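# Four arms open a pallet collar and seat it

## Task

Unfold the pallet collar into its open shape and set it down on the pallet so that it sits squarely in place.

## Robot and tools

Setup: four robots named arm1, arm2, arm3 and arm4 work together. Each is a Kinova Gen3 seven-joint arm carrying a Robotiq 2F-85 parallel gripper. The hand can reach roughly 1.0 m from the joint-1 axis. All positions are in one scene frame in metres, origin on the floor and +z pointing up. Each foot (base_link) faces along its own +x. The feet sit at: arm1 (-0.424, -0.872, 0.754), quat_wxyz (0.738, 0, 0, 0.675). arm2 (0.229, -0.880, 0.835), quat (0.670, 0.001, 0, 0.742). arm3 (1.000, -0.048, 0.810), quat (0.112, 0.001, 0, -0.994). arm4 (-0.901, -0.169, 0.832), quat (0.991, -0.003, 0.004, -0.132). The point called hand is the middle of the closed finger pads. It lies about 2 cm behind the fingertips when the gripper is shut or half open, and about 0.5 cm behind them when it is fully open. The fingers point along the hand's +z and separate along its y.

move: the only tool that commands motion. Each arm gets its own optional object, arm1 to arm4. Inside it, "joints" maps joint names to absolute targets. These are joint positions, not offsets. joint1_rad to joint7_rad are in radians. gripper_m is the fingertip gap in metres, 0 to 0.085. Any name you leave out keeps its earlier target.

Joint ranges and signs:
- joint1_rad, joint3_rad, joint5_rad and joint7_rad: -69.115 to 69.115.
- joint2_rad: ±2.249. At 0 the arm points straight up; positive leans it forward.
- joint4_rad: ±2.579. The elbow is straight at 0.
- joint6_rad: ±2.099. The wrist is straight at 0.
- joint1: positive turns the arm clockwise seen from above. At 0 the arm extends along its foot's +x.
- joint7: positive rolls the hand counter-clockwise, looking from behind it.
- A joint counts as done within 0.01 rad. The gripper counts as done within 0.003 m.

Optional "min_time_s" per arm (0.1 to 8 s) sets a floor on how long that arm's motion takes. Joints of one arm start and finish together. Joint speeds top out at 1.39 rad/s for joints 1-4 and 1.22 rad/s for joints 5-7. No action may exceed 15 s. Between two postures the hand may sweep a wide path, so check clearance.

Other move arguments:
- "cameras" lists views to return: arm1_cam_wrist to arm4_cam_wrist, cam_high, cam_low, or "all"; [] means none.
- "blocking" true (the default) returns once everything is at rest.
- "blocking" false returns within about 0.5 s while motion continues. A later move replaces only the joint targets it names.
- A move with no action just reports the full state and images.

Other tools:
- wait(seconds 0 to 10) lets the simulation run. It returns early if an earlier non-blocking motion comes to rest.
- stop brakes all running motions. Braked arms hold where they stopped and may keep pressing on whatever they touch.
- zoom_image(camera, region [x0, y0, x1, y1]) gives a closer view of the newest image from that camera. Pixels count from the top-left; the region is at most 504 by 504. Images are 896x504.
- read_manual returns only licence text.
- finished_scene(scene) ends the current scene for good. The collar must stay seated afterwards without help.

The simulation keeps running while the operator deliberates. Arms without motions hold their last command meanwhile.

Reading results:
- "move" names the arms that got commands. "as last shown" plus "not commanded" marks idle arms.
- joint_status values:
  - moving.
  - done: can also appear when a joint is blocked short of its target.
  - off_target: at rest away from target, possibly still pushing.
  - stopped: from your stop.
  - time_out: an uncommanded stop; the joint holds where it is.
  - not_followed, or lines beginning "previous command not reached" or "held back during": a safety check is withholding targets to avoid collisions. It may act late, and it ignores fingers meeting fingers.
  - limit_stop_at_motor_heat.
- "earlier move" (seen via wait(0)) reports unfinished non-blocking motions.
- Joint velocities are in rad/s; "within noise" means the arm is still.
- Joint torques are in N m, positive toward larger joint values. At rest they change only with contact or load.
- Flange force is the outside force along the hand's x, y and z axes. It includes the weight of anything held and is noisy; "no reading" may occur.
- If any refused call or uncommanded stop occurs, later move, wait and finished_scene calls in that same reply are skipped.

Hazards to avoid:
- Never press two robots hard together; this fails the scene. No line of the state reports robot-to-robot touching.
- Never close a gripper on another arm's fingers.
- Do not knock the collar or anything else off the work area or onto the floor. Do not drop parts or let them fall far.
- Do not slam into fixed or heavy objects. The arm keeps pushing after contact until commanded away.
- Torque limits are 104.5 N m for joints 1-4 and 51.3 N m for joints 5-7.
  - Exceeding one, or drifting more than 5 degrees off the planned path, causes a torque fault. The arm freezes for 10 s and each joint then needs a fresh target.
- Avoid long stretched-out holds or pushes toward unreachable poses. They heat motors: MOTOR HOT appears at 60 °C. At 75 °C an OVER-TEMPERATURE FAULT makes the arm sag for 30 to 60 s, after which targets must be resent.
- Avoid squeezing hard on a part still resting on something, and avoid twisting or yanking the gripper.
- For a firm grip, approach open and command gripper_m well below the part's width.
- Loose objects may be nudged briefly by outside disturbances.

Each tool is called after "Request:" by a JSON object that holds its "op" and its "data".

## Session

Request:
{"op": "move", "data": {}}

Scene clock: 0.00 s.
Joint torques (N m): no reading
Motor temperatures (°C): arm1=[32 32 27 31 40 35 44] | arm2=[28 31 29 29 36 37 40] | arm3=[30 38 29 32 38 45 38] | arm4=[28 39 26 26 35 47 34]
Flange force (N): no reading
Joint velocities: within noise
arm1.joint_positions: joint1_rad=+0.363 joint2_rad=-0.351 joint3_rad=-0.093 joint4_rad=+1.581 joint5_rad=-0.023 joint6_rad=+1.975 joint7_rad=+1.182 gripper_m=+0.085
arm1.joint_status: not commanded
arm1.hand: x=-0.3653 y=-0.7538 z=+1.2277 quat_wxyz=(+0.019, +0.401, -0.916, +0.027) (m; scene frame)
arm2.joint_positions: joint1_rad=+0.063 joint2_rad=-0.349 joint3_rad=-0.071 joint4_rad=+1.560 joint5_rad=-0.016 joint6_rad=+1.952 joint7_rad=+1.097 gripper_m=+0.085
arm2.joint_status: not commanded
arm2.hand: x=+0.2303 y=-0.7373 z=+1.3153 quat_wxyz=(+0.001, +0.568, -0.823, +0.011) (m; scene frame)
arm3.joint_positions: joint1_rad=-0.347 joint2_rad=-0.422 joint3_rad=-0.089 joint4_rad=+1.424 joint5_rad=-0.076 joint6_rad=+1.962 joint7_rad=+1.495 gripper_m=+0.085
arm3.joint_status: not commanded
arm3.hand: x=+0.8866 y=-0.1413 z=+1.3411 quat_wxyz=(-0.047, -0.949, -0.302, +0.075) (m; scene frame)
arm4.joint_positions: joint1_rad=-0.415 joint2_rad=-0.491 joint3_rad=-0.071 joint4_rad=+1.474 joint5_rad=+0.012 joint6_rad=+1.979 joint7_rad=+1.861 gripper_m=+0.085
arm4.joint_status: not commanded
arm4.hand: x=-0.7767 y=-0.1617 z=+1.3556 quat_wxyz=(-0.084, +0.246, -0.965, +0.026) (m; scene frame)
pictures: arm1_cam_wrist, arm2_cam_wrist, arm3_cam_wrist, arm4_cam_wrist, cam_high, cam_low

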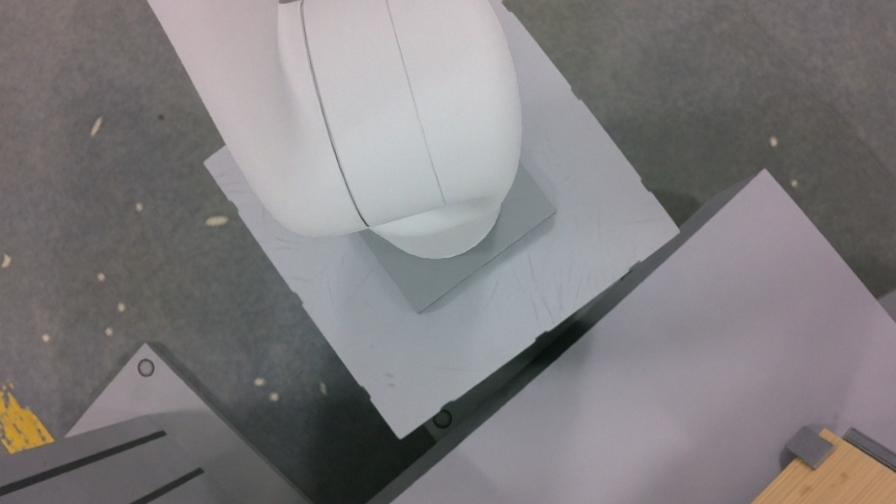

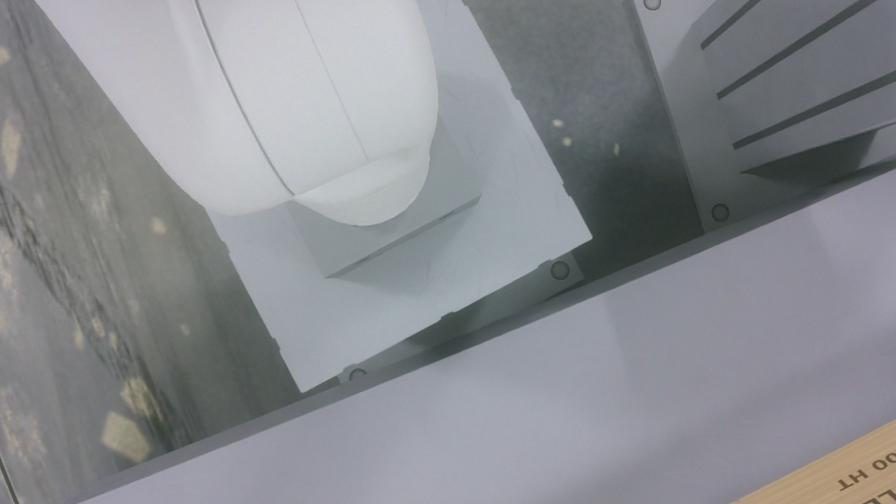

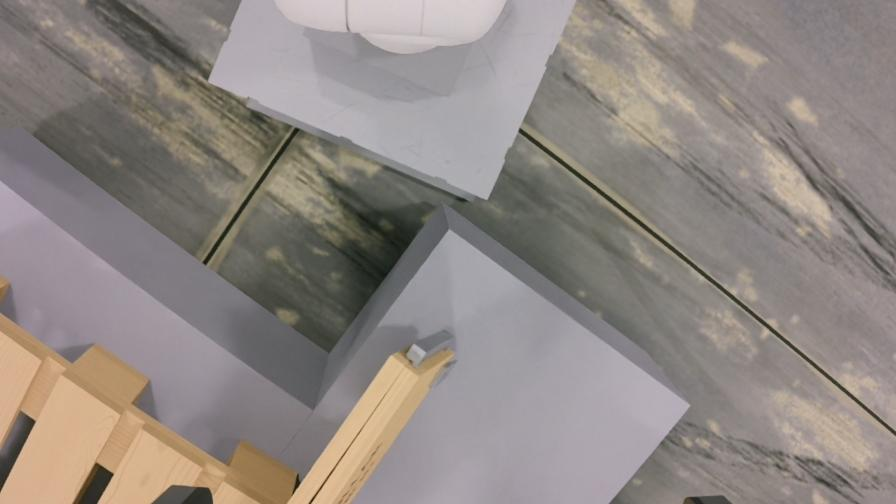

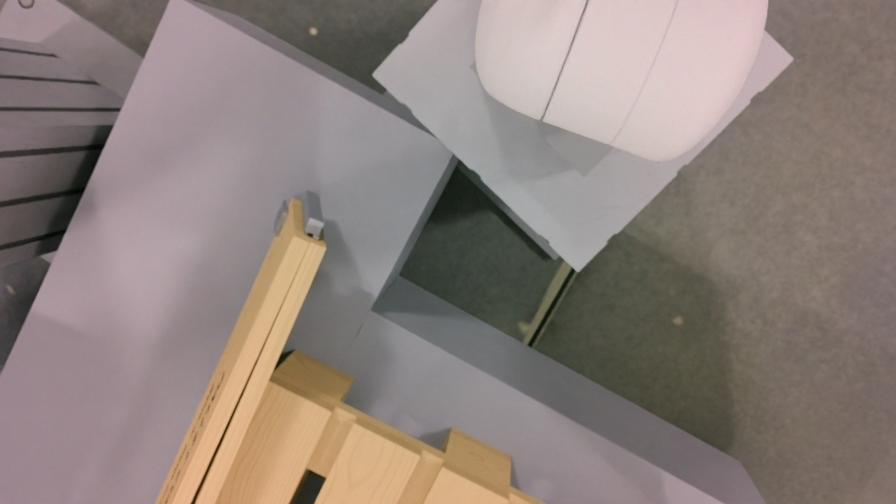

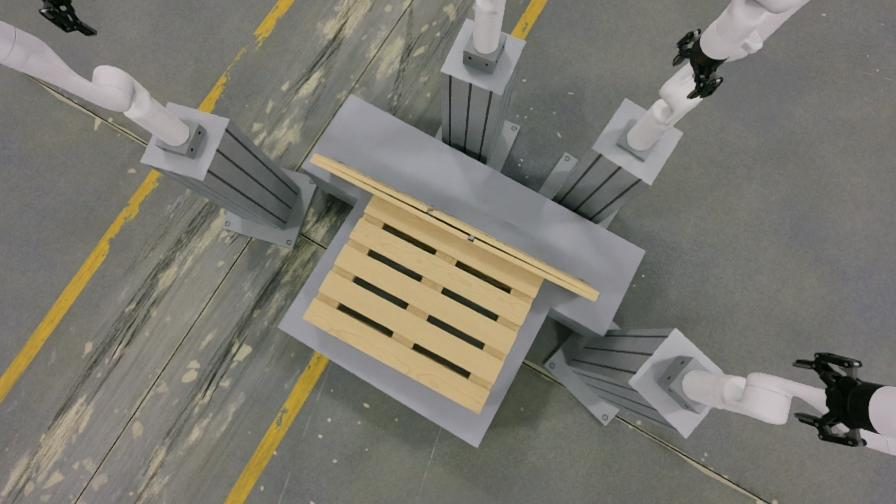

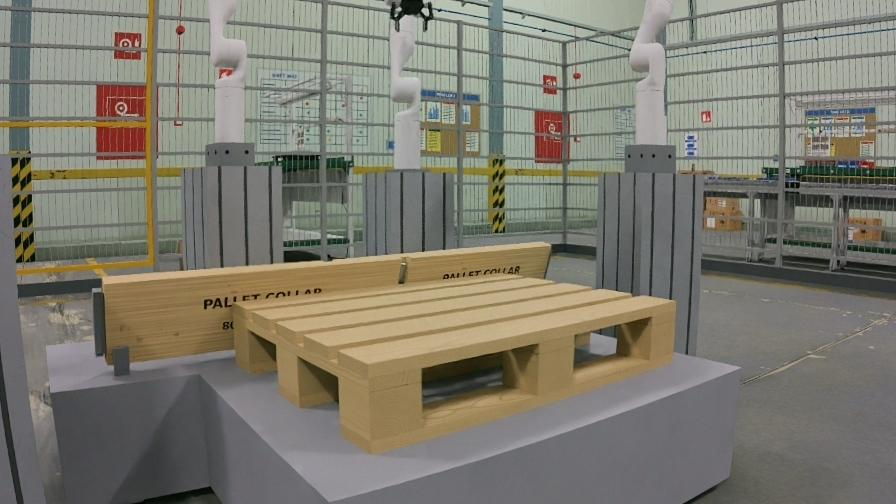

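Request:
{"op": "move", "data": {"arm2": {"joints":{"joint1_rad":-0.0388,"joint2_rad":0.6232,"joint3_rad":0,"joint4_rad":1.4458,"joint5_rad":0,"joint6_rad":1.0726,"joint7_rad":-0.1408}}, "arm3": {"joints":{"joint1_rad":-0.4377,"joint2_rad":0.6339,"joint3_rad":0,"joint4_rad":1.337,"joint5_rad":0,"joint6_rad":1.1707,"joint7_rad":0.9085}}, "arm4": {"joints":{"joint1_rad":0.0857,"joint2_rad":0.5472,"joint3_rad":0,"joint4_rad":1.5602,"joint5_rad":0,"joint6_rad":1.0342,"joint7_rad":1.9213}}, "cameras": ["arm2_cam_wrist","arm3_cam_wrist","arm4_cam_wrist"]}}

Scene clock: 61.13 s.
Joint torques (N m): arm1=[-0.59 -3.51 -1.33 -8.42 0.29 0.19 0.39] | arm2=[0.64 -17.98 -0.02 -8.7 0.17 -0.27 -0.33] | arm3=[-0.71 -19.93 0.2 -8.95 0.44 0.1 -0.01] | arm4=[0.38 -18.17 -0.7 -7.6 -0.15 0.33 -0.01]
Motor temperatures (°C): arm1=[32 32 27 31 40 35 44] | arm2=[28 30 29 29 36 37 40] | arm3=[30 36 29 32 37 44 38] | arm4=[27 37 26 26 35 46 34]
Flange force (N): arm1=[-5.1 -1.2 -1.4] | arm2=[0.0 -6.3 -1.8] | arm3=[2.4 -3.3 0.6] | arm4=[0.5 0.6 -0.1]
move: arm2 done; arm3 done; arm4 done
Joint velocities: within noise
arm1: as last shown
arm2.joint_positions: joint1_rad=-0.039 joint2_rad=+0.623 joint3_rad=+0.000 joint4_rad=+1.446 joint5_rad=+0.000 joint6_rad=+1.073 joint7_rad=-0.141 gripper_m=+0.085
arm2.joint_status: all done
arm2.hand: x=+0.1805 y=-0.3605 z=+1.0013 quat_wxyz=(+0.001, +0.000, -1.000, -0.001)
arm3.joint_positions: joint1_rad=-0.438 joint2_rad=+0.634 joint3_rad=+0.000 joint4_rad=+1.337 joint5_rad=+0.000 joint6_rad=+1.171 joint7_rad=+0.908 gripper_m=+0.085
arm3.joint_status: all done
arm3.hand: x=+0.5600 y=-0.3597 z=+0.9992 quat_wxyz=(+0.000, -1.000, +0.000, -0.001)
arm4.joint_positions: joint1_rad=+0.086 joint2_rad=+0.547 joint3_rad=+0.000 joint4_rad=+1.560 joint5_rad=+0.000 joint6_rad=+1.034 joint7_rad=+1.921 gripper_m=+0.085
arm4.joint_status: all done
arm4.hand: x=-0.4492 y=-0.3601 z=+1.0012 quat_wxyz=(+0.005, +0.000, -1.000, +0.002)

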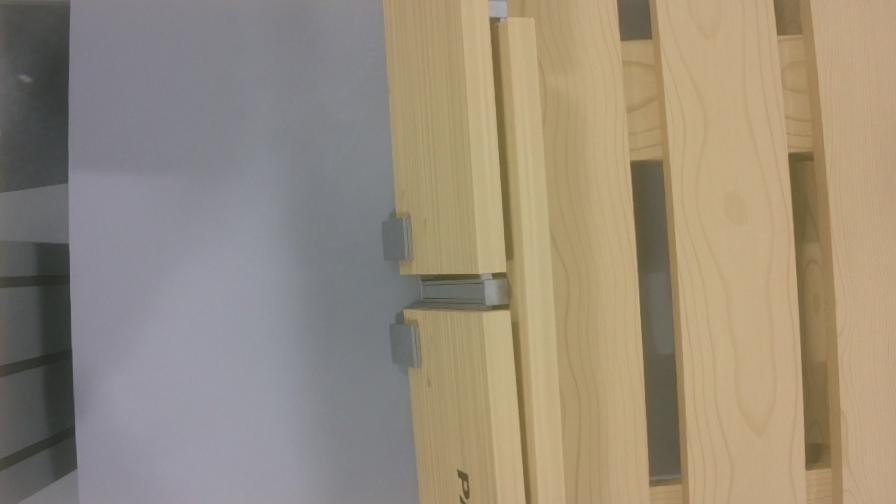

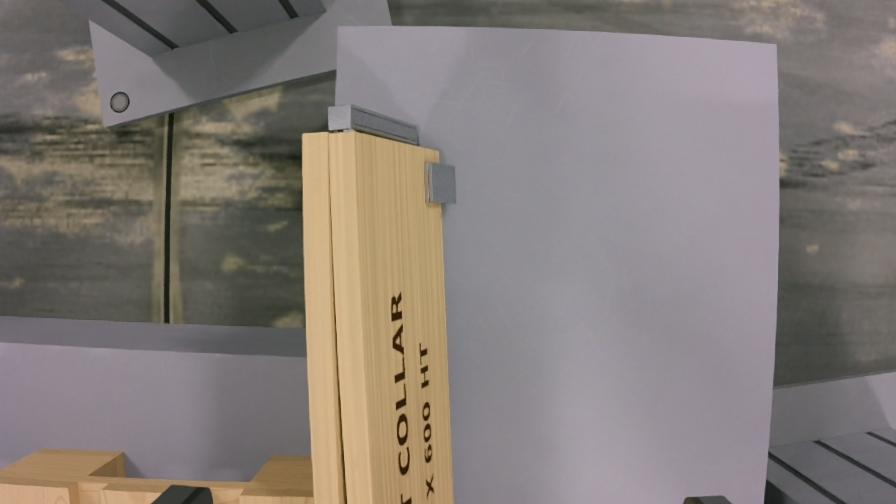

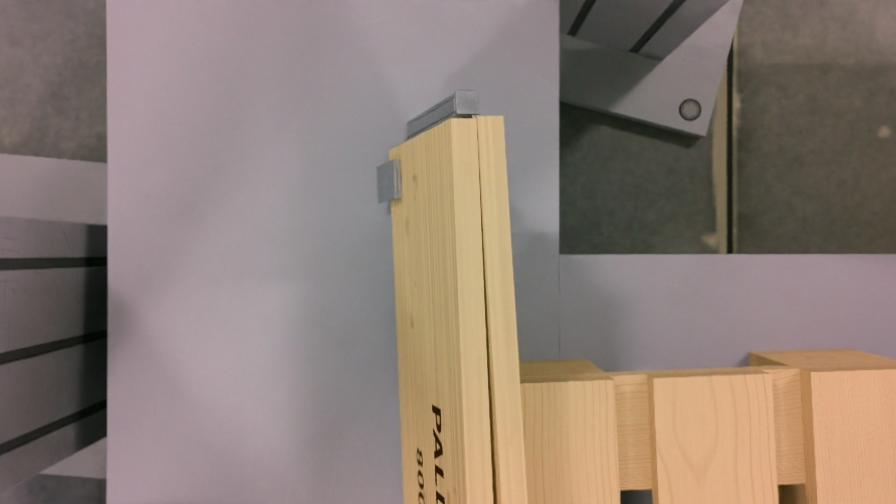

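Request:
{"op": "move", "data": {"arm2": {"joints":{"joint1_rad":-0.0249,"joint2_rad":1.8824,"joint4_rad":2.0458,"joint6_rad":-1.5782,"joint7_rad":-1.571,"gripper_m":0.058}}}}

Request:
{"op": "move", "data": {"arm2": {"joints":{"joint2_rad":2.2173,"joint4_rad":1.3413,"joint6_rad":-1.2086}}, "cameras": ["arm2_cam_wrist","cam_low","cam_high"]}}

Scene clock: 137.63 s.
Joint torques (N m): arm1=[-0.57 -3.44 -1.23 -8.39 0.31 0.16 0.36] | arm2=[0.57 -13.41 0.16 3.12 0.18 -2.31 -0.34] | arm3=[-0.72 -20.01 0.18 -8.94 0.45 0.13 -0.06] | arm4=[0.38 -18.14 -0.71 -7.58 -0.13 0.34 -0.03]
Motor temperatures (°C): arm1=[32 31 27 31 40 35 44] | arm2=[28 31 29 29 36 37 40] | arm3=[30 35 29 32 37 44 38] | arm4=[27 36 26 25 35 46 34]
Flange force (N): arm1=[-4.9 -1.1 -1.6] | arm2=[6.2 -1.2 -3.1] | arm3=[2.2 -3.2 0.7] | arm4=[0.5 0.5 -0.2]
move: arm2 done
Joint velocities: within noise
arm1, arm3, arm4: as last shown
arm2.joint_positions: joint1_rad=-0.025 joint2_rad=+1.882 joint3_rad=+0.000 joint4_rad=+2.046 joint5_rad=+0.000 joint6_rad=-1.578 joint7_rad=-1.571 gripper_m=+0.058
arm2.joint_status: all done
arm2.hand: x=+0.2024 y=-0.4803 z=+0.5511 quat_wxyz=(+0.291, -0.610, -0.692, -0.255)
arm3.hand: x=+0.5599 y=-0.3597 z=+0.9992 quat_wxyz=(+0.000, -1.000, +0.000, -0.001)
arm4.hand: x=-0.4492 y=-0.3600 z=+1.0012 quat_wxyz=(+0.005, +0.000, -1.000, +0.002)
pictures: none

Scene clock: 139.70 s.
Joint torques (N m): arm1=[-0.59 -3.42 -1.28 -8.41 0.26 0.18 0.41] | arm2=[0.62 -13.12 0.07 0.53 0.21 -2.36 -0.34] | arm3=[-0.7 -20.11 0.15 -8.88 0.44 0.09 -0.03] | arm4=[0.41 -18.15 -0.71 -7.58 -0.12 0.32 -0.03]
Motor temperatures (°C): arm1=[32 31 27 31 40 35 44] | arm2=[28 31 29 29 36 37 40] | arm3=[30 35 29 32 37 44 38] | arm4=[27 36 26 25 35 46 34]
Flange force (N): arm1=[-4.9 -1.1 -1.4] | arm2=[5.8 -1.5 -4.8] | arm3=[1.8 -2.9 0.6] | arm4=[0.4 0.6 -0.2]
move: arm2 done
Joint velocities: within noise
arm1, arm3, arm4: as last shown
arm2.joint_positions: joint1_rad=-0.025 joint2_rad=+2.217 joint3_rad=+0.000 joint4_rad=+1.341 joint5_rad=+0.000 joint6_rad=-1.209 joint7_rad=-1.571 gripper_m=+0.058
arm2.joint_status: all done
arm2.hand: x=+0.1982 y=-0.4496 z=+0.3613 quat_wxyz=(+0.291, -0.610, -0.692, -0.255)
pictures: arm2_cam_wrist, cam_high, cam_low

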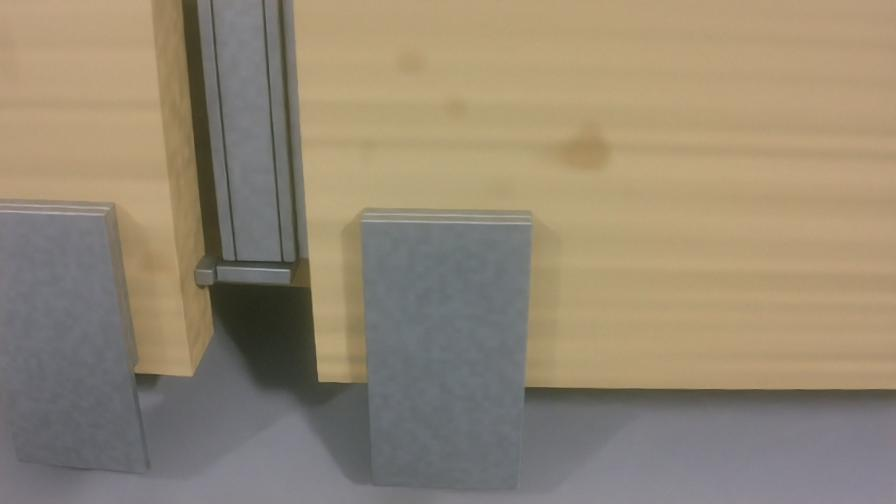

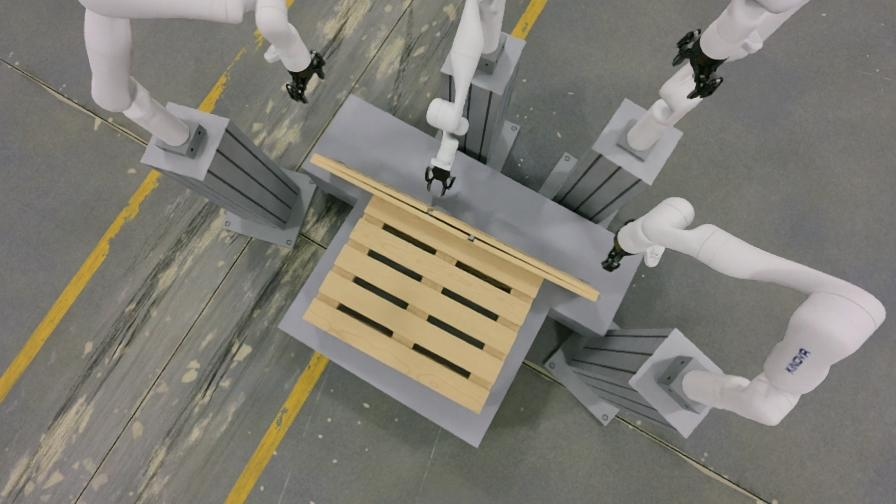

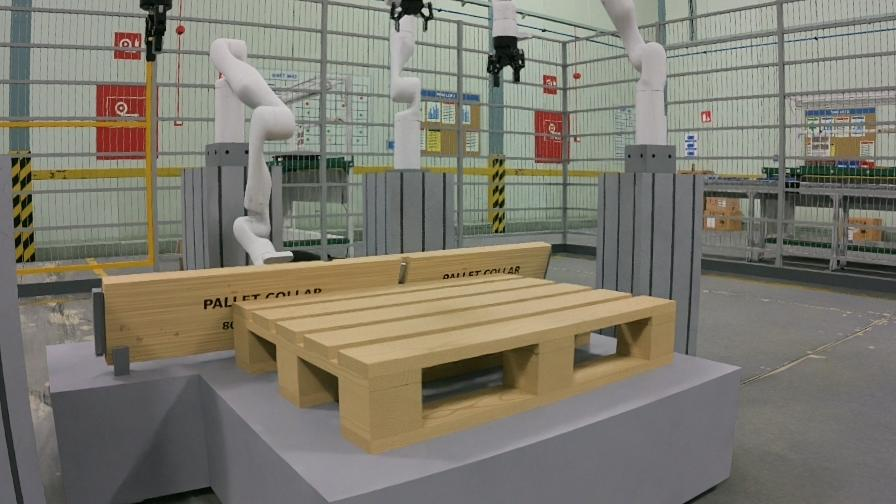

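Request:
{"op": "move", "data": {"arm2": {"joints":{"gripper_m":0.068,"joint1_rad":-0.015,"joint2_rad":2.1931,"joint4_rad":1.1844,"joint6_rad":-1.0275},"min_time_s":1.2}, "cameras": ["arm2_cam_wrist"]}}

Scene clock: 158.73 s.
Joint torques (N m): arm1=[-0.58 -3.43 -1.27 -8.35 0.28 0.18 0.39] | arm2=[0.74 -17.63 0.51 -4.12 0.22 -2.49 -0.35] | arm3=[-0.7 -19.98 0.19 -8.91 0.44 0.11 -0.03] | arm4=[0.41 -18.21 -0.69 -7.58 -0.15 0.38 -0.04]
Motor temperatures (°C): arm1=[32 31 27 31 40 35 44] | arm2=[28 31 29 29 36 37 40] | arm3=[30 35 29 32 37 44 38] | arm4=[27 36 26 25 35 45 34]
Flange force (N): arm1=[-4.9 -1.1 -1.7] | arm2=[4.8 -3.1 -16.7] | arm3=[2.2 -3.1 0.6] | arm4=[0.4 0.5 0.0]
move: arm2 done
Joint velocities: within noise
arm1, arm3, arm4: as last shown
arm2.joint_positions: joint1_rad=-0.015 joint2_rad=+2.193 joint3_rad=+0.000 joint4_rad=+1.184 joint5_rad=+0.000 joint6_rad=-1.028 joint7_rad=-1.571 gripper_m=+0.068
arm2.joint_status: all done
arm2.hand: x=+0.1954 y=-0.3899 z=+0.3514 quat_wxyz=(+0.289, -0.613, -0.689, -0.256)

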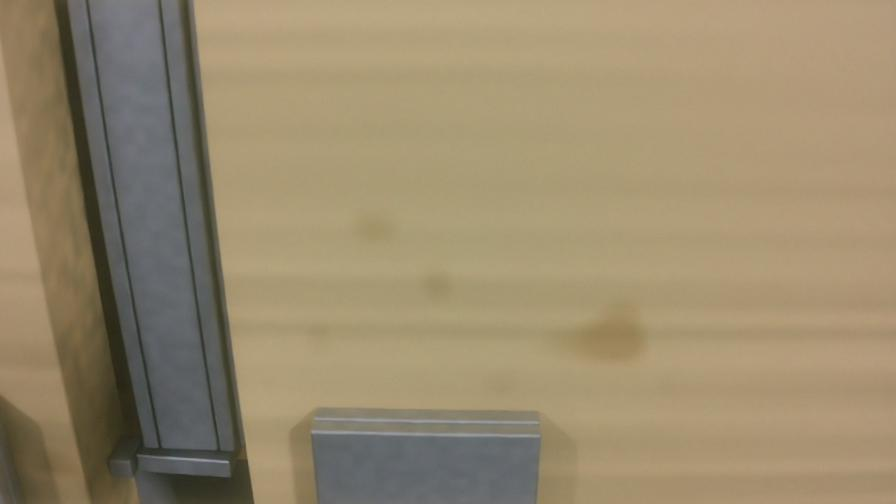

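Request:
{"op": "move", "data": {"arm2": {"joints":{"gripper_m":0.03}}, "cameras": ["arm2_cam_wrist","cam_high"]}}

Scene clock: 165.53 s.
Joint torques (N m): arm1=[-0.55 -3.51 -1.28 -8.34 0.26 0.18 0.4] | arm2=[7.35 -22.54 5.07 -6.84 -3.63 -4.38 -0.5] | arm3=[-0.7 -20.02 0.2 -8.88 0.42 0.13 -0.04] | arm4=[0.36 -18.18 -0.71 -7.58 -0.12 0.35 -0.01]
Motor temperatures (°C): arm1=[32 31 27 31 40 35 44] | arm2=[28 31 29 29 36 37 40] | arm3=[30 35 29 32 37 44 38] | arm4=[27 36 26 25 35 45 34]
Flange force (N): arm1=[-5.1 -1.1 -1.8] | arm2=[-0.5 -16.3 -16.6] | arm3=[2.0 -3.0 0.6] | arm4=[0.4 0.5 -0.1]
move: arm2 done
Joint velocities: within noise
arm1, arm3, arm4: as last shown
arm2.joint_positions: joint1_rad=-0.015 joint2_rad=+2.193 joint3_rad=+0.000 joint4_rad=+1.184 joint5_rad=+0.000 joint6_rad=-1.028 joint7_rad=-1.571 gripper_m=+0.031
arm2.joint_status: all done
arm2.hand: x=+0.1954 y=-0.3898 z=+0.3514 quat_wxyz=(+0.289, -0.613, -0.689, -0.256)

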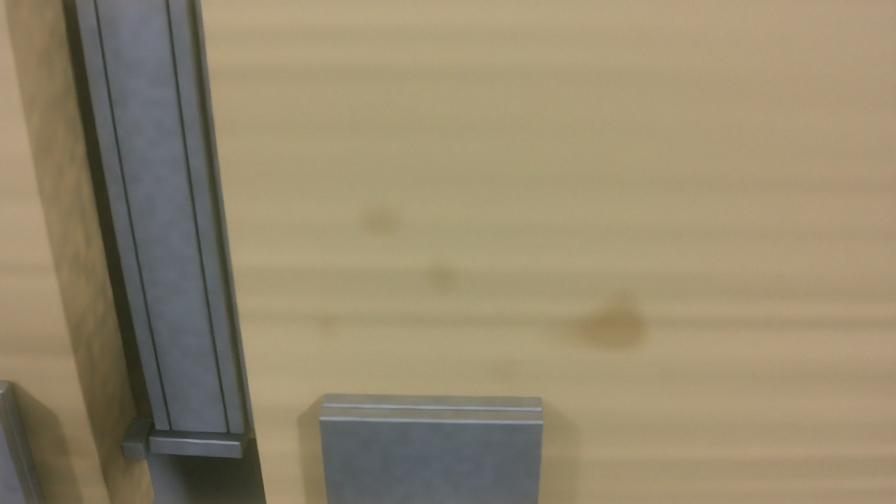

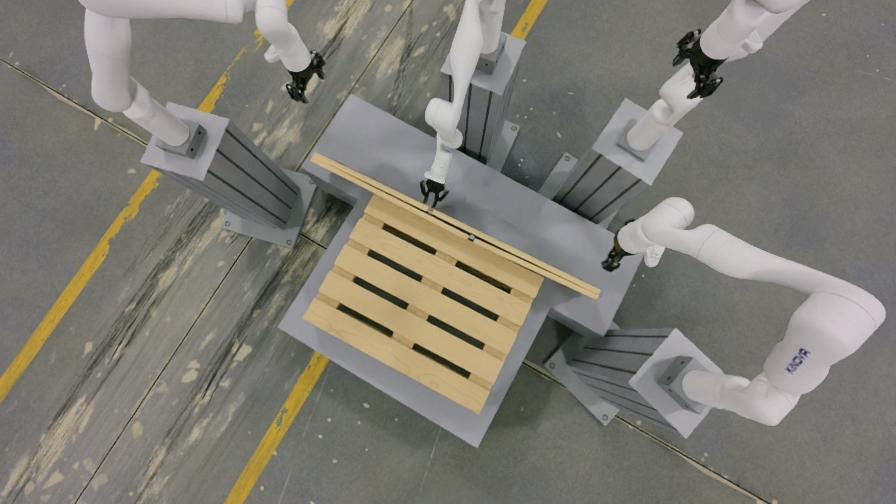

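Request:
{"op": "move", "data": {"arm2": {"joints":{"gripper_m":0.02}}}}

Request:
{"op": "move", "data": {"arm2": {"joints":{"joint2_rad":2.2412,"joint4_rad":1.3315,"joint6_rad":-1.2227},"min_time_s":3}, "cameras": ["arm2_cam_wrist","arm3_cam_wrist","arm4_cam_wrist","cam_high"]}}

Request:
{"op": "zoom_image", "data": {"camera": "cam_high", "region": [290, 130, 620, 310]}}

Scene clock: 185.47 s.
Joint torques (N m): arm1=[-0.56 -3.47 -1.31 -8.38 0.28 0.22 0.4] | arm2=[7.33 -22.71 5.16 -6.89 -3.65 -4.38 -0.44] | arm3=[-0.68 -20.01 0.19 -8.91 0.47 0.09 -0.02] | arm4=[0.43 -18.14 -0.69 -7.65 -0.13 0.34 0]
Motor temperatures (°C): arm1=[32 31 27 31 40 35 44] | arm2=[28 32 29 29 36 37 40] | arm3=[29 35 29 32 37 44 38] | arm4=[27 36 26 25 35 45 34]
Flange force (N): arm1=[-5.1 -1.1 -1.5] | arm2=[-0.8 -16.3 -16.7] | arm3=[2.1 -3.0 0.6] | arm4=[0.6 0.8 -0.1]
move: arm2 off_target
Joint velocities: within noise
arm1, arm3, arm4: as last shown
arm2.joint_positions: joint1_rad=-0.015 joint2_rad=+2.193 joint3_rad=+0.000 joint4_rad=+1.184 joint5_rad=+0.000 joint6_rad=-1.027 joint7_rad=-1.571 gripper_m=+0.031
arm2.joint_status: gripper_m off_target (ended at +0.031, target +0.020)
arm2.hand: x=+0.1954 y=-0.3899 z=+0.3514 quat_wxyz=(+0.289, -0.613, -0.689, -0.256)
pictures: none

Scene clock: 188.77 s.
Joint torques (N m): arm1=[-0.49 -3.5 -1.29 -8.39 0.28 0.2 0.4] | arm2=[2.23 -19.62 1.19 0.13 -0.89 -6.9 -0.6] | arm3=[-0.68 -20.03 0.23 -8.92 0.43 0.11 -0.07] | arm4=[0.36 -18.12 -0.72 -7.6 -0.13 0.34 0.01]
Motor temperatures (°C): arm1=[32 31 26 31 40 35 44] | arm2=[28 32 29 29 36 37 40] | arm3=[29 35 29 32 37 44 38] | arm4=[27 36 26 25 35 45 34]
Flange force (N): arm1=[-5.1 -1.1 -1.5] | arm2=[-7.4 -4.8 13.7] | arm3=[2.1 -3.1 0.7] | arm4=[0.6 0.6 -0.2]
move: arm2 done
Joint velocities: within noise
arm1, arm3, arm4: as last shown
arm2.joint_positions: joint1_rad=-0.015 joint2_rad=+2.241 joint3_rad=+0.000 joint4_rad=+1.332 joint5_rad=+0.000 joint6_rad=-1.223 joint7_rad=-1.571 gripper_m=+0.031
arm2.joint_status: all done
arm2.hand: x=+0.2036 y=-0.4595 z=+0.3551 quat_wxyz=(+0.289, -0.613, -0.689, -0.256)

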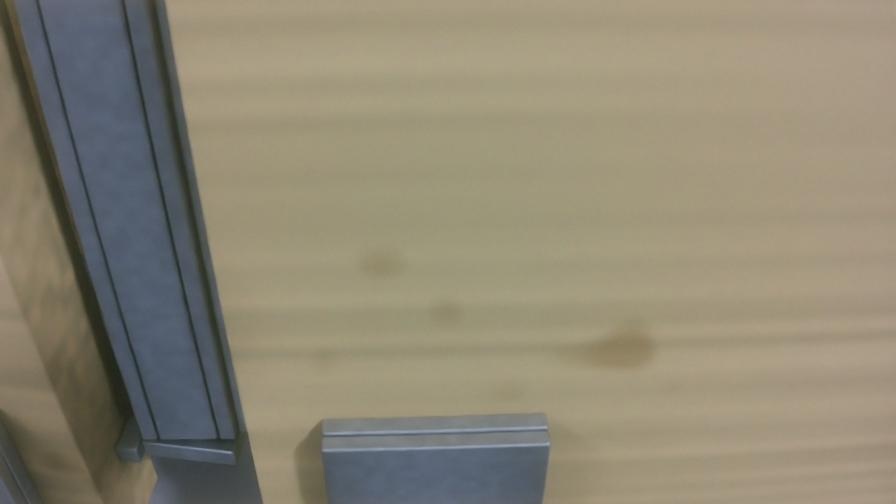

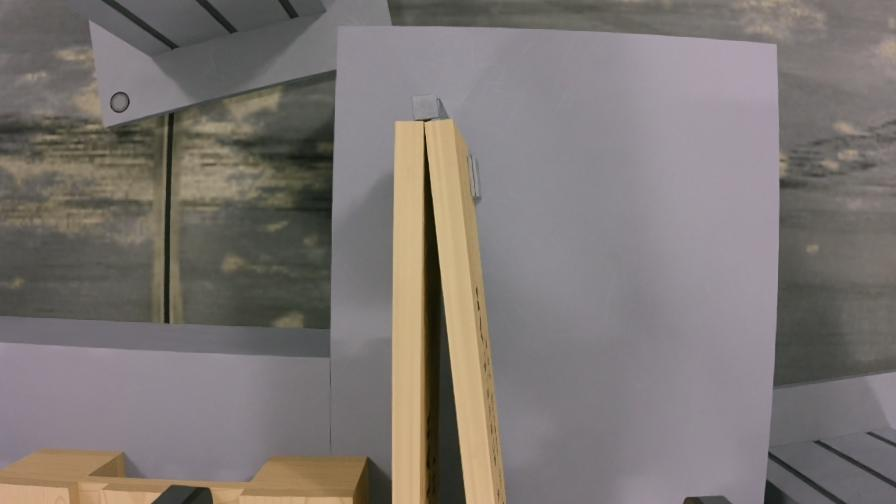

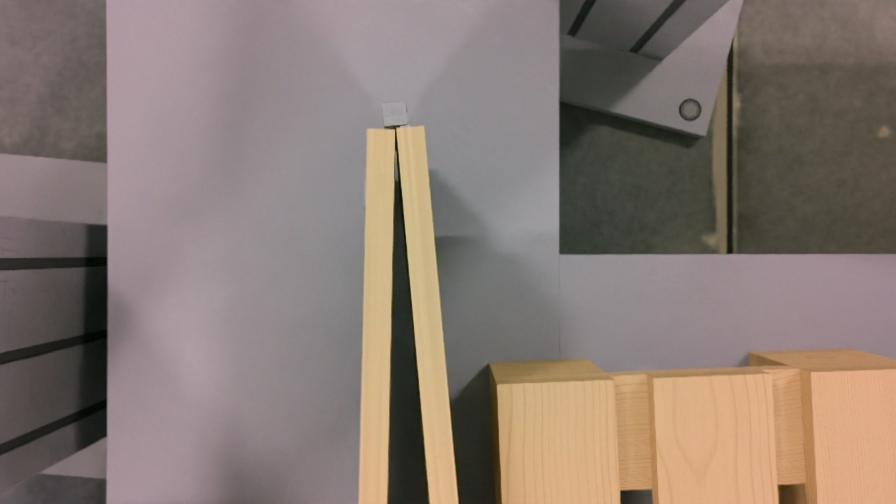

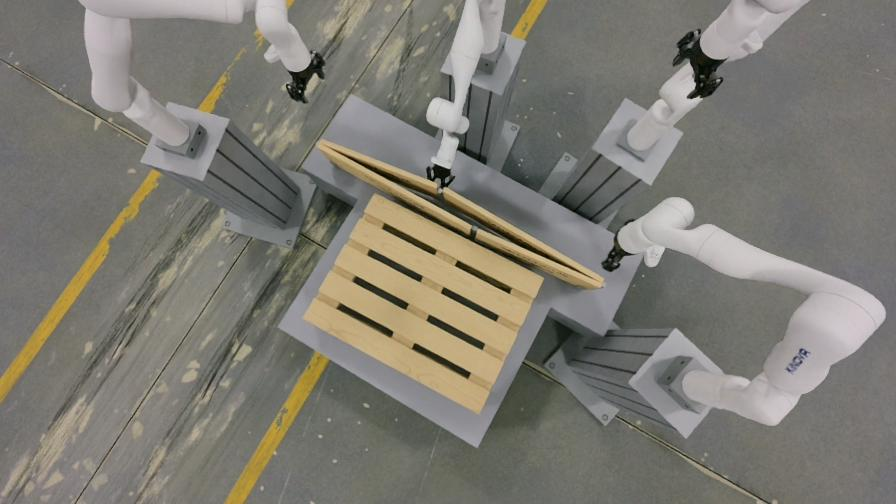

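Scaled by 1.527 from the camera's image (finer frame: 1280x720).

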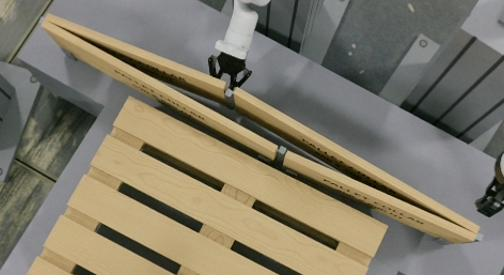

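Request:
{"op": "move", "data": {"arm3": {"joints":{"joint1_rad":-0.3571,"joint2_rad":1.456,"joint4_rad":0.8532,"joint6_rad":0.8324,"joint7_rad":1.1059,"gripper_m":0.034}}, "arm4": {"joints":{"joint1_rad":0.1066,"joint2_rad":1.4046,"joint4_rad":1.0908,"joint6_rad":0.6462,"joint7_rad":2.0244,"gripper_m":0.034}}, "cameras": ["arm3_cam_wrist","arm4_cam_wrist"]}}

Scene clock: 226.60 s.
Joint torques (N m): arm1=[-0.55 -3.48 -1.24 -8.42 0.25 0.17 0.36] | arm2=[2.14 -19.6 1.11 0.15 -0.83 -6.81 -0.6] | arm3=[-0.77 -26.23 0.43 -7.25 0.49 0.14 -0.05] | arm4=[0.45 -25.26 -0.48 -5.23 -0.14 0.32 -0.03]
Motor temperatures (°C): arm1=[32 31 26 31 40 35 44] | arm2=[28 32 29 28 36 38 40] | arm3=[29 34 29 32 37 43 38] | arm4=[27 35 26 25 35 45 34]
Flange force (N): arm1=[-5.0 -1.1 -1.4] | arm2=[-7.4 -4.5 13.5] | arm3=[4.9 -3.5 -2.6] | arm4=[0.4 0.9 -0.6]
move: arm3 done; arm4 done
Joint velocities: within noise
arm1.joint_positions: joint1_rad=+0.363 joint2_rad=-0.351 joint3_rad=-0.093 joint4_rad=+1.581 joint5_rad=-0.023 joint6_rad=+1.975 joint7_rad=+1.182 gripper_m=+0.085
arm1.joint_status: not commanded
arm1.hand: x=-0.3653 y=-0.7538 z=+1.2277 quat_wxyz=(+0.019, +0.401, -0.916, +0.027)
arm2: as last shown
arm2.hand: x=+0.2036 y=-0.4594 z=+0.3551 quat_wxyz=(+0.289, -0.613, -0.689, -0.256)
arm3.joint_positions: joint1_rad=-0.357 joint2_rad=+1.456 joint3_rad=+0.000 joint4_rad=+0.853 joint5_rad=+0.000 joint6_rad=+0.832 joint7_rad=+1.106 gripper_m=+0.034
arm3.joint_status: all done
arm3.hand: x=+0.4436 y=-0.3850 z=+0.6191 quat_wxyz=(+0.000, -0.998, -0.059, -0.001)
arm4.joint_positions: joint1_rad=+0.107 joint2_rad=+1.405 joint3_rad=+0.000 joint4_rad=+1.091 joint5_rad=+0.000 joint6_rad=+0.646 joint7_rad=+2.024 gripper_m=+0.034
arm4.joint_status: all done
arm4.hand: x=-0.3495 y=-0.4130 z=+0.6205 quat_wxyz=(+0.005, +0.041, -0.999, +0.002)

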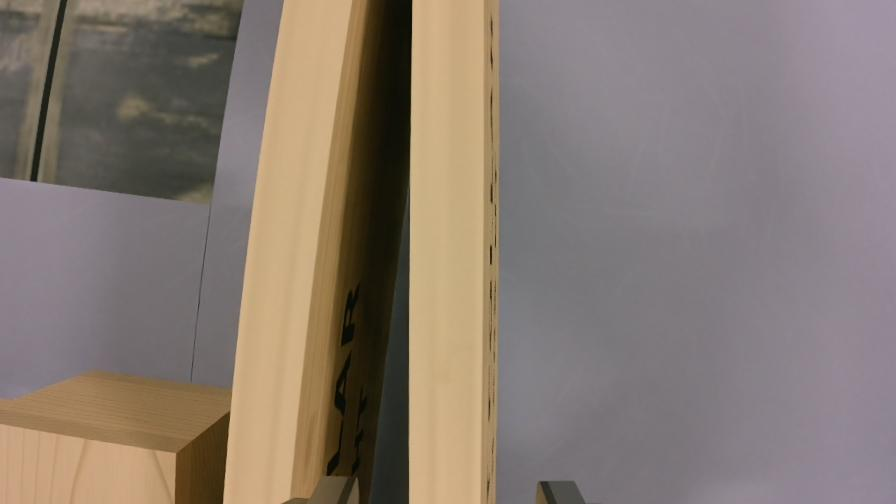

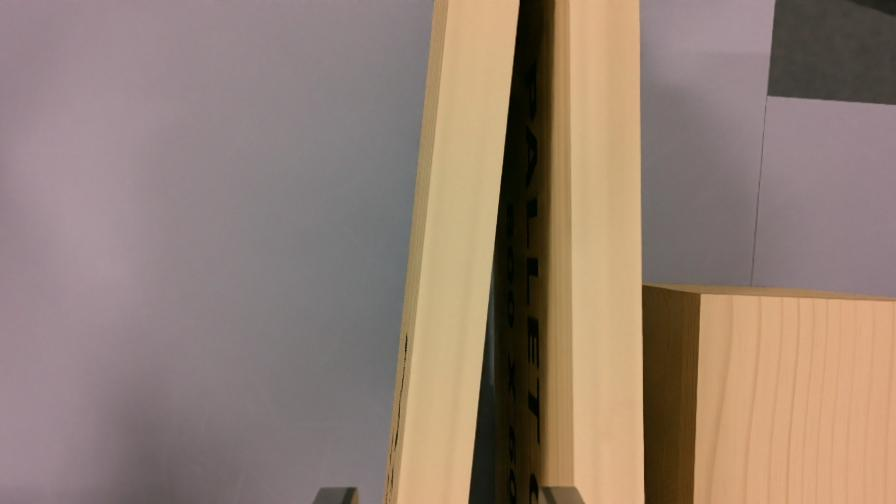

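Request:
{"op": "move", "data": {"arm4": {"joints":{"joint1_rad":0.0256,"joint7_rad":1.9434}}, "cameras": ["arm4_cam_wrist"]}}

Scene clock: 236.70 s.
Joint torques (N m): arm1=[-0.54 -3.5 -1.29 -8.37 0.27 0.19 0.38] | arm2=[2.15 -19.59 1.13 0.16 -0.94 -6.8 -0.54] | arm3=[-0.69 -26.21 0.42 -7.24 0.48 0.13 -0.01] | arm4=[0.41 -25.19 -0.48 -5.21 -0.14 0.33 -0.05]
Motor temperatures (°C): arm1=[32 31 26 31 40 35 44] | arm2=[28 32 29 28 36 38 40] | arm3=[29 35 29 32 37 43 38] | arm4=[27 36 26 25 35 45 34]
Flange force (N): arm1=[-5.1 -1.1 -1.6] | arm2=[-7.5 -4.3 13.5] | arm3=[5.0 -3.3 -2.7] | arm4=[0.6 0.8 -0.7]
move: arm4 done
Joint velocities: within noise
arm1, arm2, arm3: as last shown
arm3.hand: x=+0.4436 y=-0.3850 z=+0.6190 quat_wxyz=(+0.000, -0.998, -0.059, -0.001)
arm4.joint_positions: joint1_rad=+0.026 joint2_rad=+1.405 joint3_rad=+0.000 joint4_rad=+1.091 joint5_rad=+0.000 joint6_rad=+0.646 joint7_rad=+1.943 gripper_m=+0.034
arm4.joint_status: all done
arm4.hand: x=-0.3316 y=-0.3674 z=+0.6202 quat_wxyz=(+0.005, +0.041, -0.999, +0.002)

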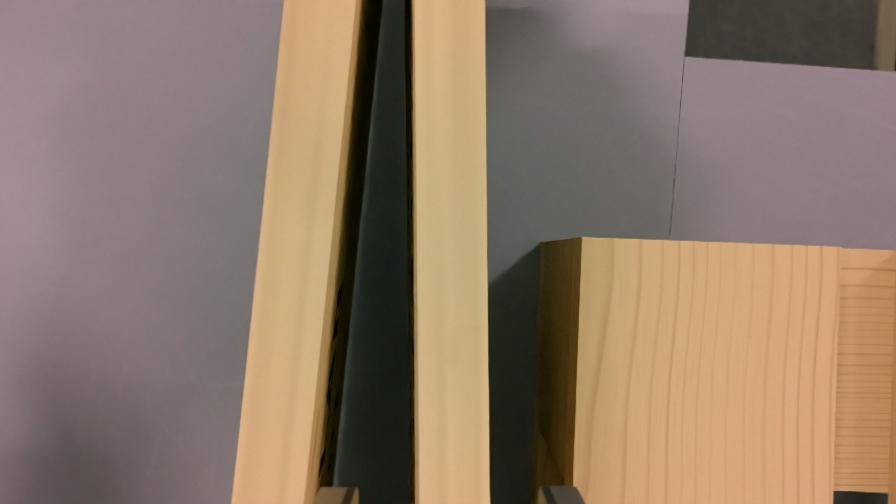

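Request:
{"op": "move", "data": {"arm3": {"joints":{"joint2_rad":1.7386,"joint4_rad":0.5553,"joint6_rad":0.8477},"min_time_s":2}, "arm4": {"joints":{"joint2_rad":1.6725,"joint4_rad":0.8375,"joint6_rad":0.6316},"min_time_s":2}, "cameras": ["arm3_cam_wrist","arm4_cam_wrist"]}}

Scene clock: 247.93 s.
Joint torques (N m): arm1=[-0.54 -3.46 -1.29 -8.45 0.27 0.22 0.38] | arm2=[2.09 -19.52 1.14 0.18 -0.84 -6.82 -0.53] | arm3=[-0.73 -26.09 0.39 -7.37 0.45 0.13 -0.06] | arm4=[0.43 -25.27 -0.52 -5.17 -0.16 0.34 -0.03]
Motor temperatures (°C): arm1=[32 31 26 31 40 35 44] | arm2=[28 33 29 28 36 38 40] | arm3=[29 35 29 32 37 43 38] | arm4=[27 36 26 25 35 45 34]
Flange force (N): arm1=[-5.0 -1.2 -1.2] | arm2=[-7.3 -4.4 13.6] | arm3=[7.7 -4.7 -5.1] | arm4=[1.1 1.0 -1.0]
move: arm3 done; arm4 done
Joint velocities: within noise
arm1, arm2: as last shown
arm3.joint_positions: joint1_rad=-0.357 joint2_rad=+1.739 joint3_rad=+0.000 joint4_rad=+0.555 joint5_rad=+0.000 joint6_rad=+0.848 joint7_rad=+1.106 gripper_m=+0.034
arm3.joint_status: all done
arm3.hand: x=+0.4437 y=-0.3852 z=+0.5042 quat_wxyz=(+0.000, -0.998, -0.059, -0.001)
arm4.joint_positions: joint1_rad=+0.026 joint2_rad=+1.672 joint3_rad=+0.000 joint4_rad=+0.838 joint5_rad=+0.000 joint6_rad=+0.632 joint7_rad=+1.943 gripper_m=+0.034
arm4.joint_status: all done
arm4.hand: x=-0.3328 y=-0.3678 z=+0.5051 quat_wxyz=(+0.005, +0.041, -0.999, +0.002)

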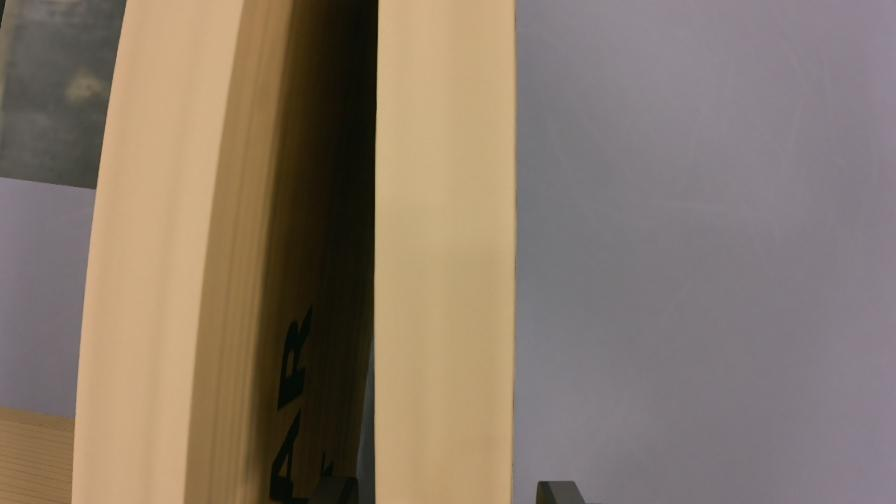

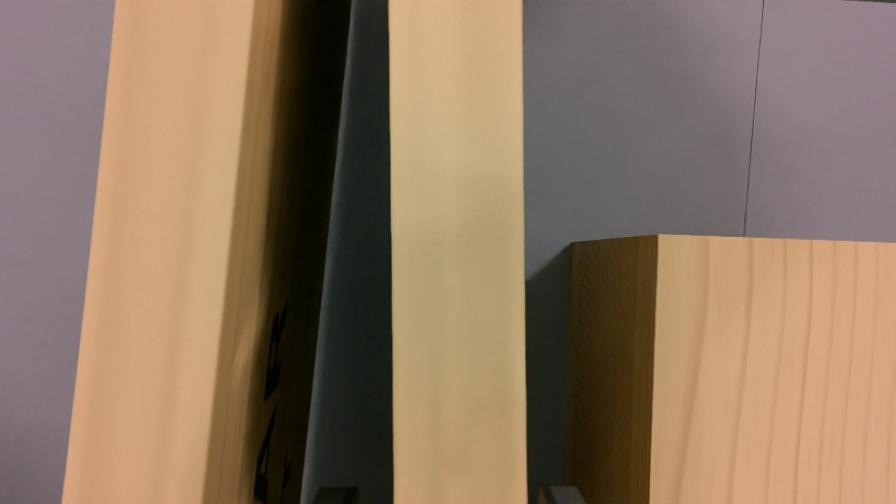

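Request:
{"op": "move", "data": {"arm3": {"joints":{"gripper_m":0.01}}, "arm4": {"joints":{"gripper_m":0.01}}}}

Request:
{"op": "move", "data": {"arm2": {"joints":{"gripper_m":0.068}}}}

Request:
{"op": "move", "data": {"arm2": {"joints":{"joint2_rad":2.233,"joint4_rad":1.4928,"joint6_rad":-1.3758}}}}

Request:
{"op": "move", "data": {"arm2": {"joints":{"joint2_rad":1.8824,"joint4_rad":2.0458,"joint6_rad":-1.5782}}, "cameras": ["cam_low","cam_high"]}}

Scene clock: 263.27 s.
Joint torques (N m): arm1=[-0.57 -3.44 -1.3 -8.35 0.28 0.22 0.38] | arm2=[1.73 -16.45 0.78 3.56 -0.43 -6.59 -0.47] | arm3=[8.84 -22.21 8.94 -4.33 4.84 2.01 -0.4] | arm4=[-2.18 -22.84 -4.77 -3.27 -2.34 1.61 -0.53]
Motor temperatures (°C): arm1=[32 31 26 31 40 35 44] | arm2=[28 33 29 28 36 38 40] | arm3=[29 35 29 32 37 43 37] | arm4=[27 36 26 25 35 45 34]
Flange force (N): arm1=[-5.0 -1.2 -1.6] | arm2=[-6.9 -3.2 24.2] | arm3=[10.3 9.7 -6.4] | arm4=[1.4 -4.5 -2.1]
move: arm3 off_target; arm4 off_target
Joint velocities: within noise
arm1: as last shown
arm2.joint_positions: joint1_rad=-0.015 joint2_rad=+2.241 joint3_rad=+0.000 joint4_rad=+1.331 joint5_rad=+0.000 joint6_rad=-1.223 joint7_rad=-1.571 gripper_m=+0.031
arm2.joint_status: not commanded
arm2.hand: x=+0.2036 y=-0.4593 z=+0.3552 quat_wxyz=(+0.290, -0.613, -0.689, -0.256)
arm3.joint_positions: joint1_rad=-0.357 joint2_rad=+1.739 joint3_rad=+0.000 joint4_rad=+0.555 joint5_rad=+0.000 joint6_rad=+0.848 joint7_rad=+1.106 gripper_m=+0.020
arm3.joint_status: gripper_m off_target (ended at +0.020, target +0.010)
arm3.hand: x=+0.4438 y=-0.3852 z=+0.5042 quat_wxyz=(+0.000, -0.998, -0.059, -0.001)
arm4.joint_positions: joint1_rad=+0.026 joint2_rad=+1.673 joint3_rad=+0.000 joint4_rad=+0.837 joint5_rad=+0.000 joint6_rad=+0.632 joint7_rad=+1.943 gripper_m=+0.020
arm4.joint_status: gripper_m off_target (ended at +0.020, target +0.010)
arm4.hand: x=-0.3328 y=-0.3678 z=+0.5051 quat_wxyz=(+0.005, +0.041, -0.999, +0.002)
pictures: none

Scene clock: 264.23 s.
Joint torques (N m): arm1=[-0.53 -3.47 -1.25 -8.43 0.27 0.21 0.37] | arm2=[0.59 -12.74 0.08 0.66 0.21 -2.36 -0.36] | arm3=[-2.43 -35.14 -0.5 -11.1 0.12 -0.32 0.27] | arm4=[-0.33 -22.53 -1.5 -3.1 -0.69 1.35 -0.32]
Motor temperatures (°C): arm1=[32 31 26 31 40 35 44] | arm2=[28 33 29 28 36 38 40] | arm3=[29 35 29 32 37 43 37] | arm4=[27 36 26 25 35 45 34]
Flange force (N): arm1=[-5.0 -1.1 -1.3] | arm2=[5.8 -1.5 -4.6] | arm3=[8.1 -7.2 7.4] | arm4=[-1.4 -1.9 -2.3]
move: arm2 done
Joint velocities: within noise
arm1, arm4: as last shown
arm2.joint_positions: joint1_rad=-0.015 joint2_rad=+2.241 joint3_rad=+0.000 joint4_rad=+1.332 joint5_rad=+0.000 joint6_rad=-1.223 joint7_rad=-1.571 gripper_m=+0.068
arm2.joint_status: all done
arm2.hand: x=+0.2036 y=-0.4594 z=+0.3551 quat_wxyz=(+0.289, -0.613, -0.689, -0.256)
arm3.joint_positions: joint1_rad=-0.357 joint2_rad=+1.739 joint3_rad=+0.000 joint4_rad=+0.555 joint5_rad=+0.000 joint6_rad=+0.848 joint7_rad=+1.106 gripper_m=+0.019
arm3.joint_status: not commanded
arm3.hand: x=+0.4437 y=-0.3852 z=+0.5041 quat_wxyz=(+0.000, -0.998, -0.059, -0.001)
arm4.joint_positions: joint1_rad=+0.026 joint2_rad=+1.673 joint3_rad=+0.000 joint4_rad=+0.838 joint5_rad=+0.000 joint6_rad=+0.632 joint7_rad=+1.943 gripper_m=+0.019
pictures: none

Scene clock: 265.40 s.
Joint torques (N m): arm1=[-0.54 -3.45 -1.28 -8.42 0.3 0.18 0.39] | arm2=[0.74 -10.59 0.13 2.69 0.28 -2.33 -0.35] | arm3=[-2.5 -35.31 -0.52 -11.23 0.11 -0.35 0.25] | arm4=[-0.37 -22.9 -1.49 -3.39 -0.71 1.17 -0.34]
Motor temperatures (°C): arm1=[32 31 26 31 40 35 44] | arm2=[28 33 29 28 36 38 40] | arm3=[29 35 29 32 37 43 37] | arm4=[27 36 26 25 35 45 34]
Flange force (N): arm1=[-4.9 -1.1 -1.4] | arm2=[6.7 -1.7 -1.2] | arm3=[8.5 -7.5 7.5] | arm4=[-1.0 -1.9 -2.1]
move: arm2 done
Joint velocities: within noise
arm1, arm3, arm4: as last shown
arm2.joint_positions: joint1_rad=-0.015 joint2_rad=+2.233 joint3_rad=+0.000 joint4_rad=+1.493 joint5_rad=+0.000 joint6_rad=-1.376 joint7_rad=-1.571 gripper_m=+0.068
arm2.joint_status: all done
arm2.hand: x=+0.2084 y=-0.4991 z=+0.3811 quat_wxyz=(+0.289, -0.613, -0.689, -0.256)
arm3.hand: x=+0.4437 y=-0.3852 z=+0.5042 quat_wxyz=(+0.000, -0.998, -0.059, -0.001)
pictures: none

Scene clock: 267.27 s.
Joint torques (N m): arm1=[-0.6 -3.49 -1.26 -8.37 0.29 0.17 0.35] | arm2=[0.63 -13.42 0.13 3.24 0.24 -2.32 -0.36] | arm3=[-2.5 -35.39 -0.45 -11.2 0.09 -0.33 0.25] | arm4=[-0.37 -22.92 -1.57 -3.39 -0.73 1.16 -0.34]
Motor temperatures (°C): arm1=[32 31 26 31 40 35 44] | arm2=[28 33 29 28 36 38 40] | arm3=[29 35 29 32 37 43 37] | arm4=[27 36 26 25 35 45 34]
Flange force (N): arm1=[-5.1 -1.1 -1.6] | arm2=[6.1 -1.4 -2.6] | arm3=[8.1 -7.3 7.8] | arm4=[-1.1 -1.9 -2.1]
move: arm2 done
Joint velocities: within noise
arm1, arm3, arm4: as last shown
arm2.joint_positions: joint1_rad=-0.015 joint2_rad=+1.882 joint3_rad=+0.000 joint4_rad=+2.046 joint5_rad=+0.000 joint6_rad=-1.578 joint7_rad=-1.571 gripper_m=+0.068
arm2.joint_status: all done
arm2.hand: x=+0.2064 y=-0.4801 z=+0.5511 quat_wxyz=(+0.289, -0.613, -0.689, -0.256)
pictures: cam_high, cam_low

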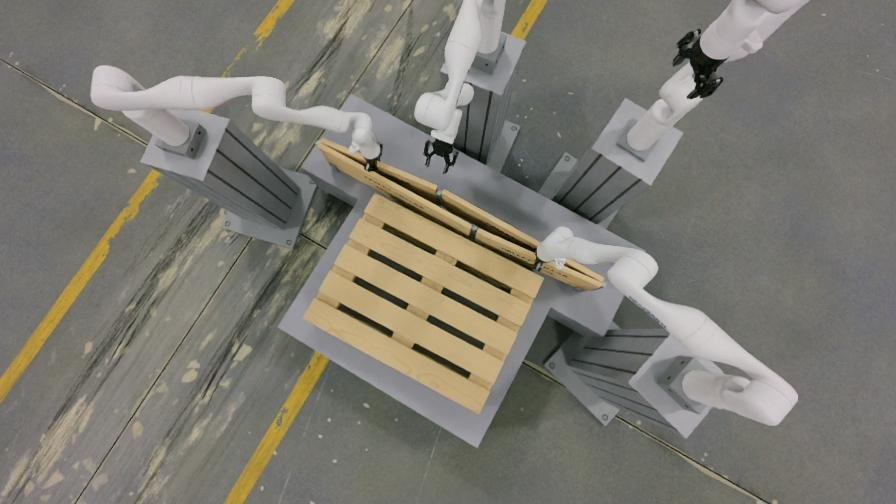

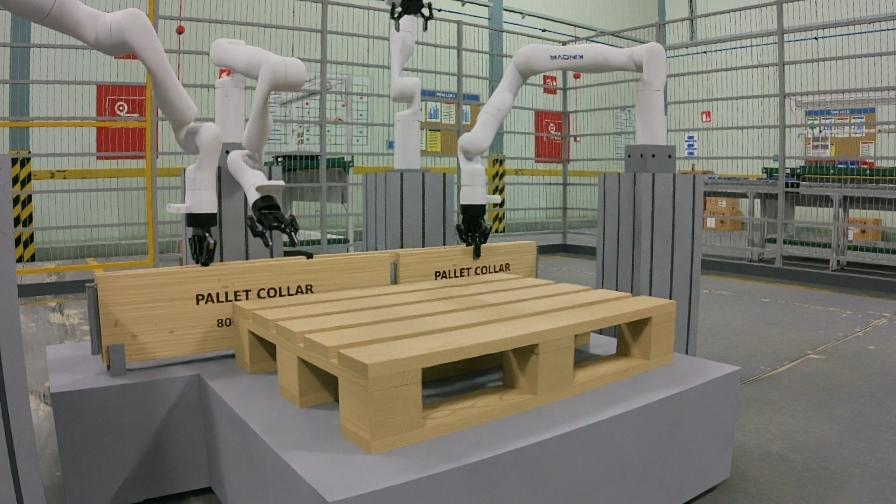

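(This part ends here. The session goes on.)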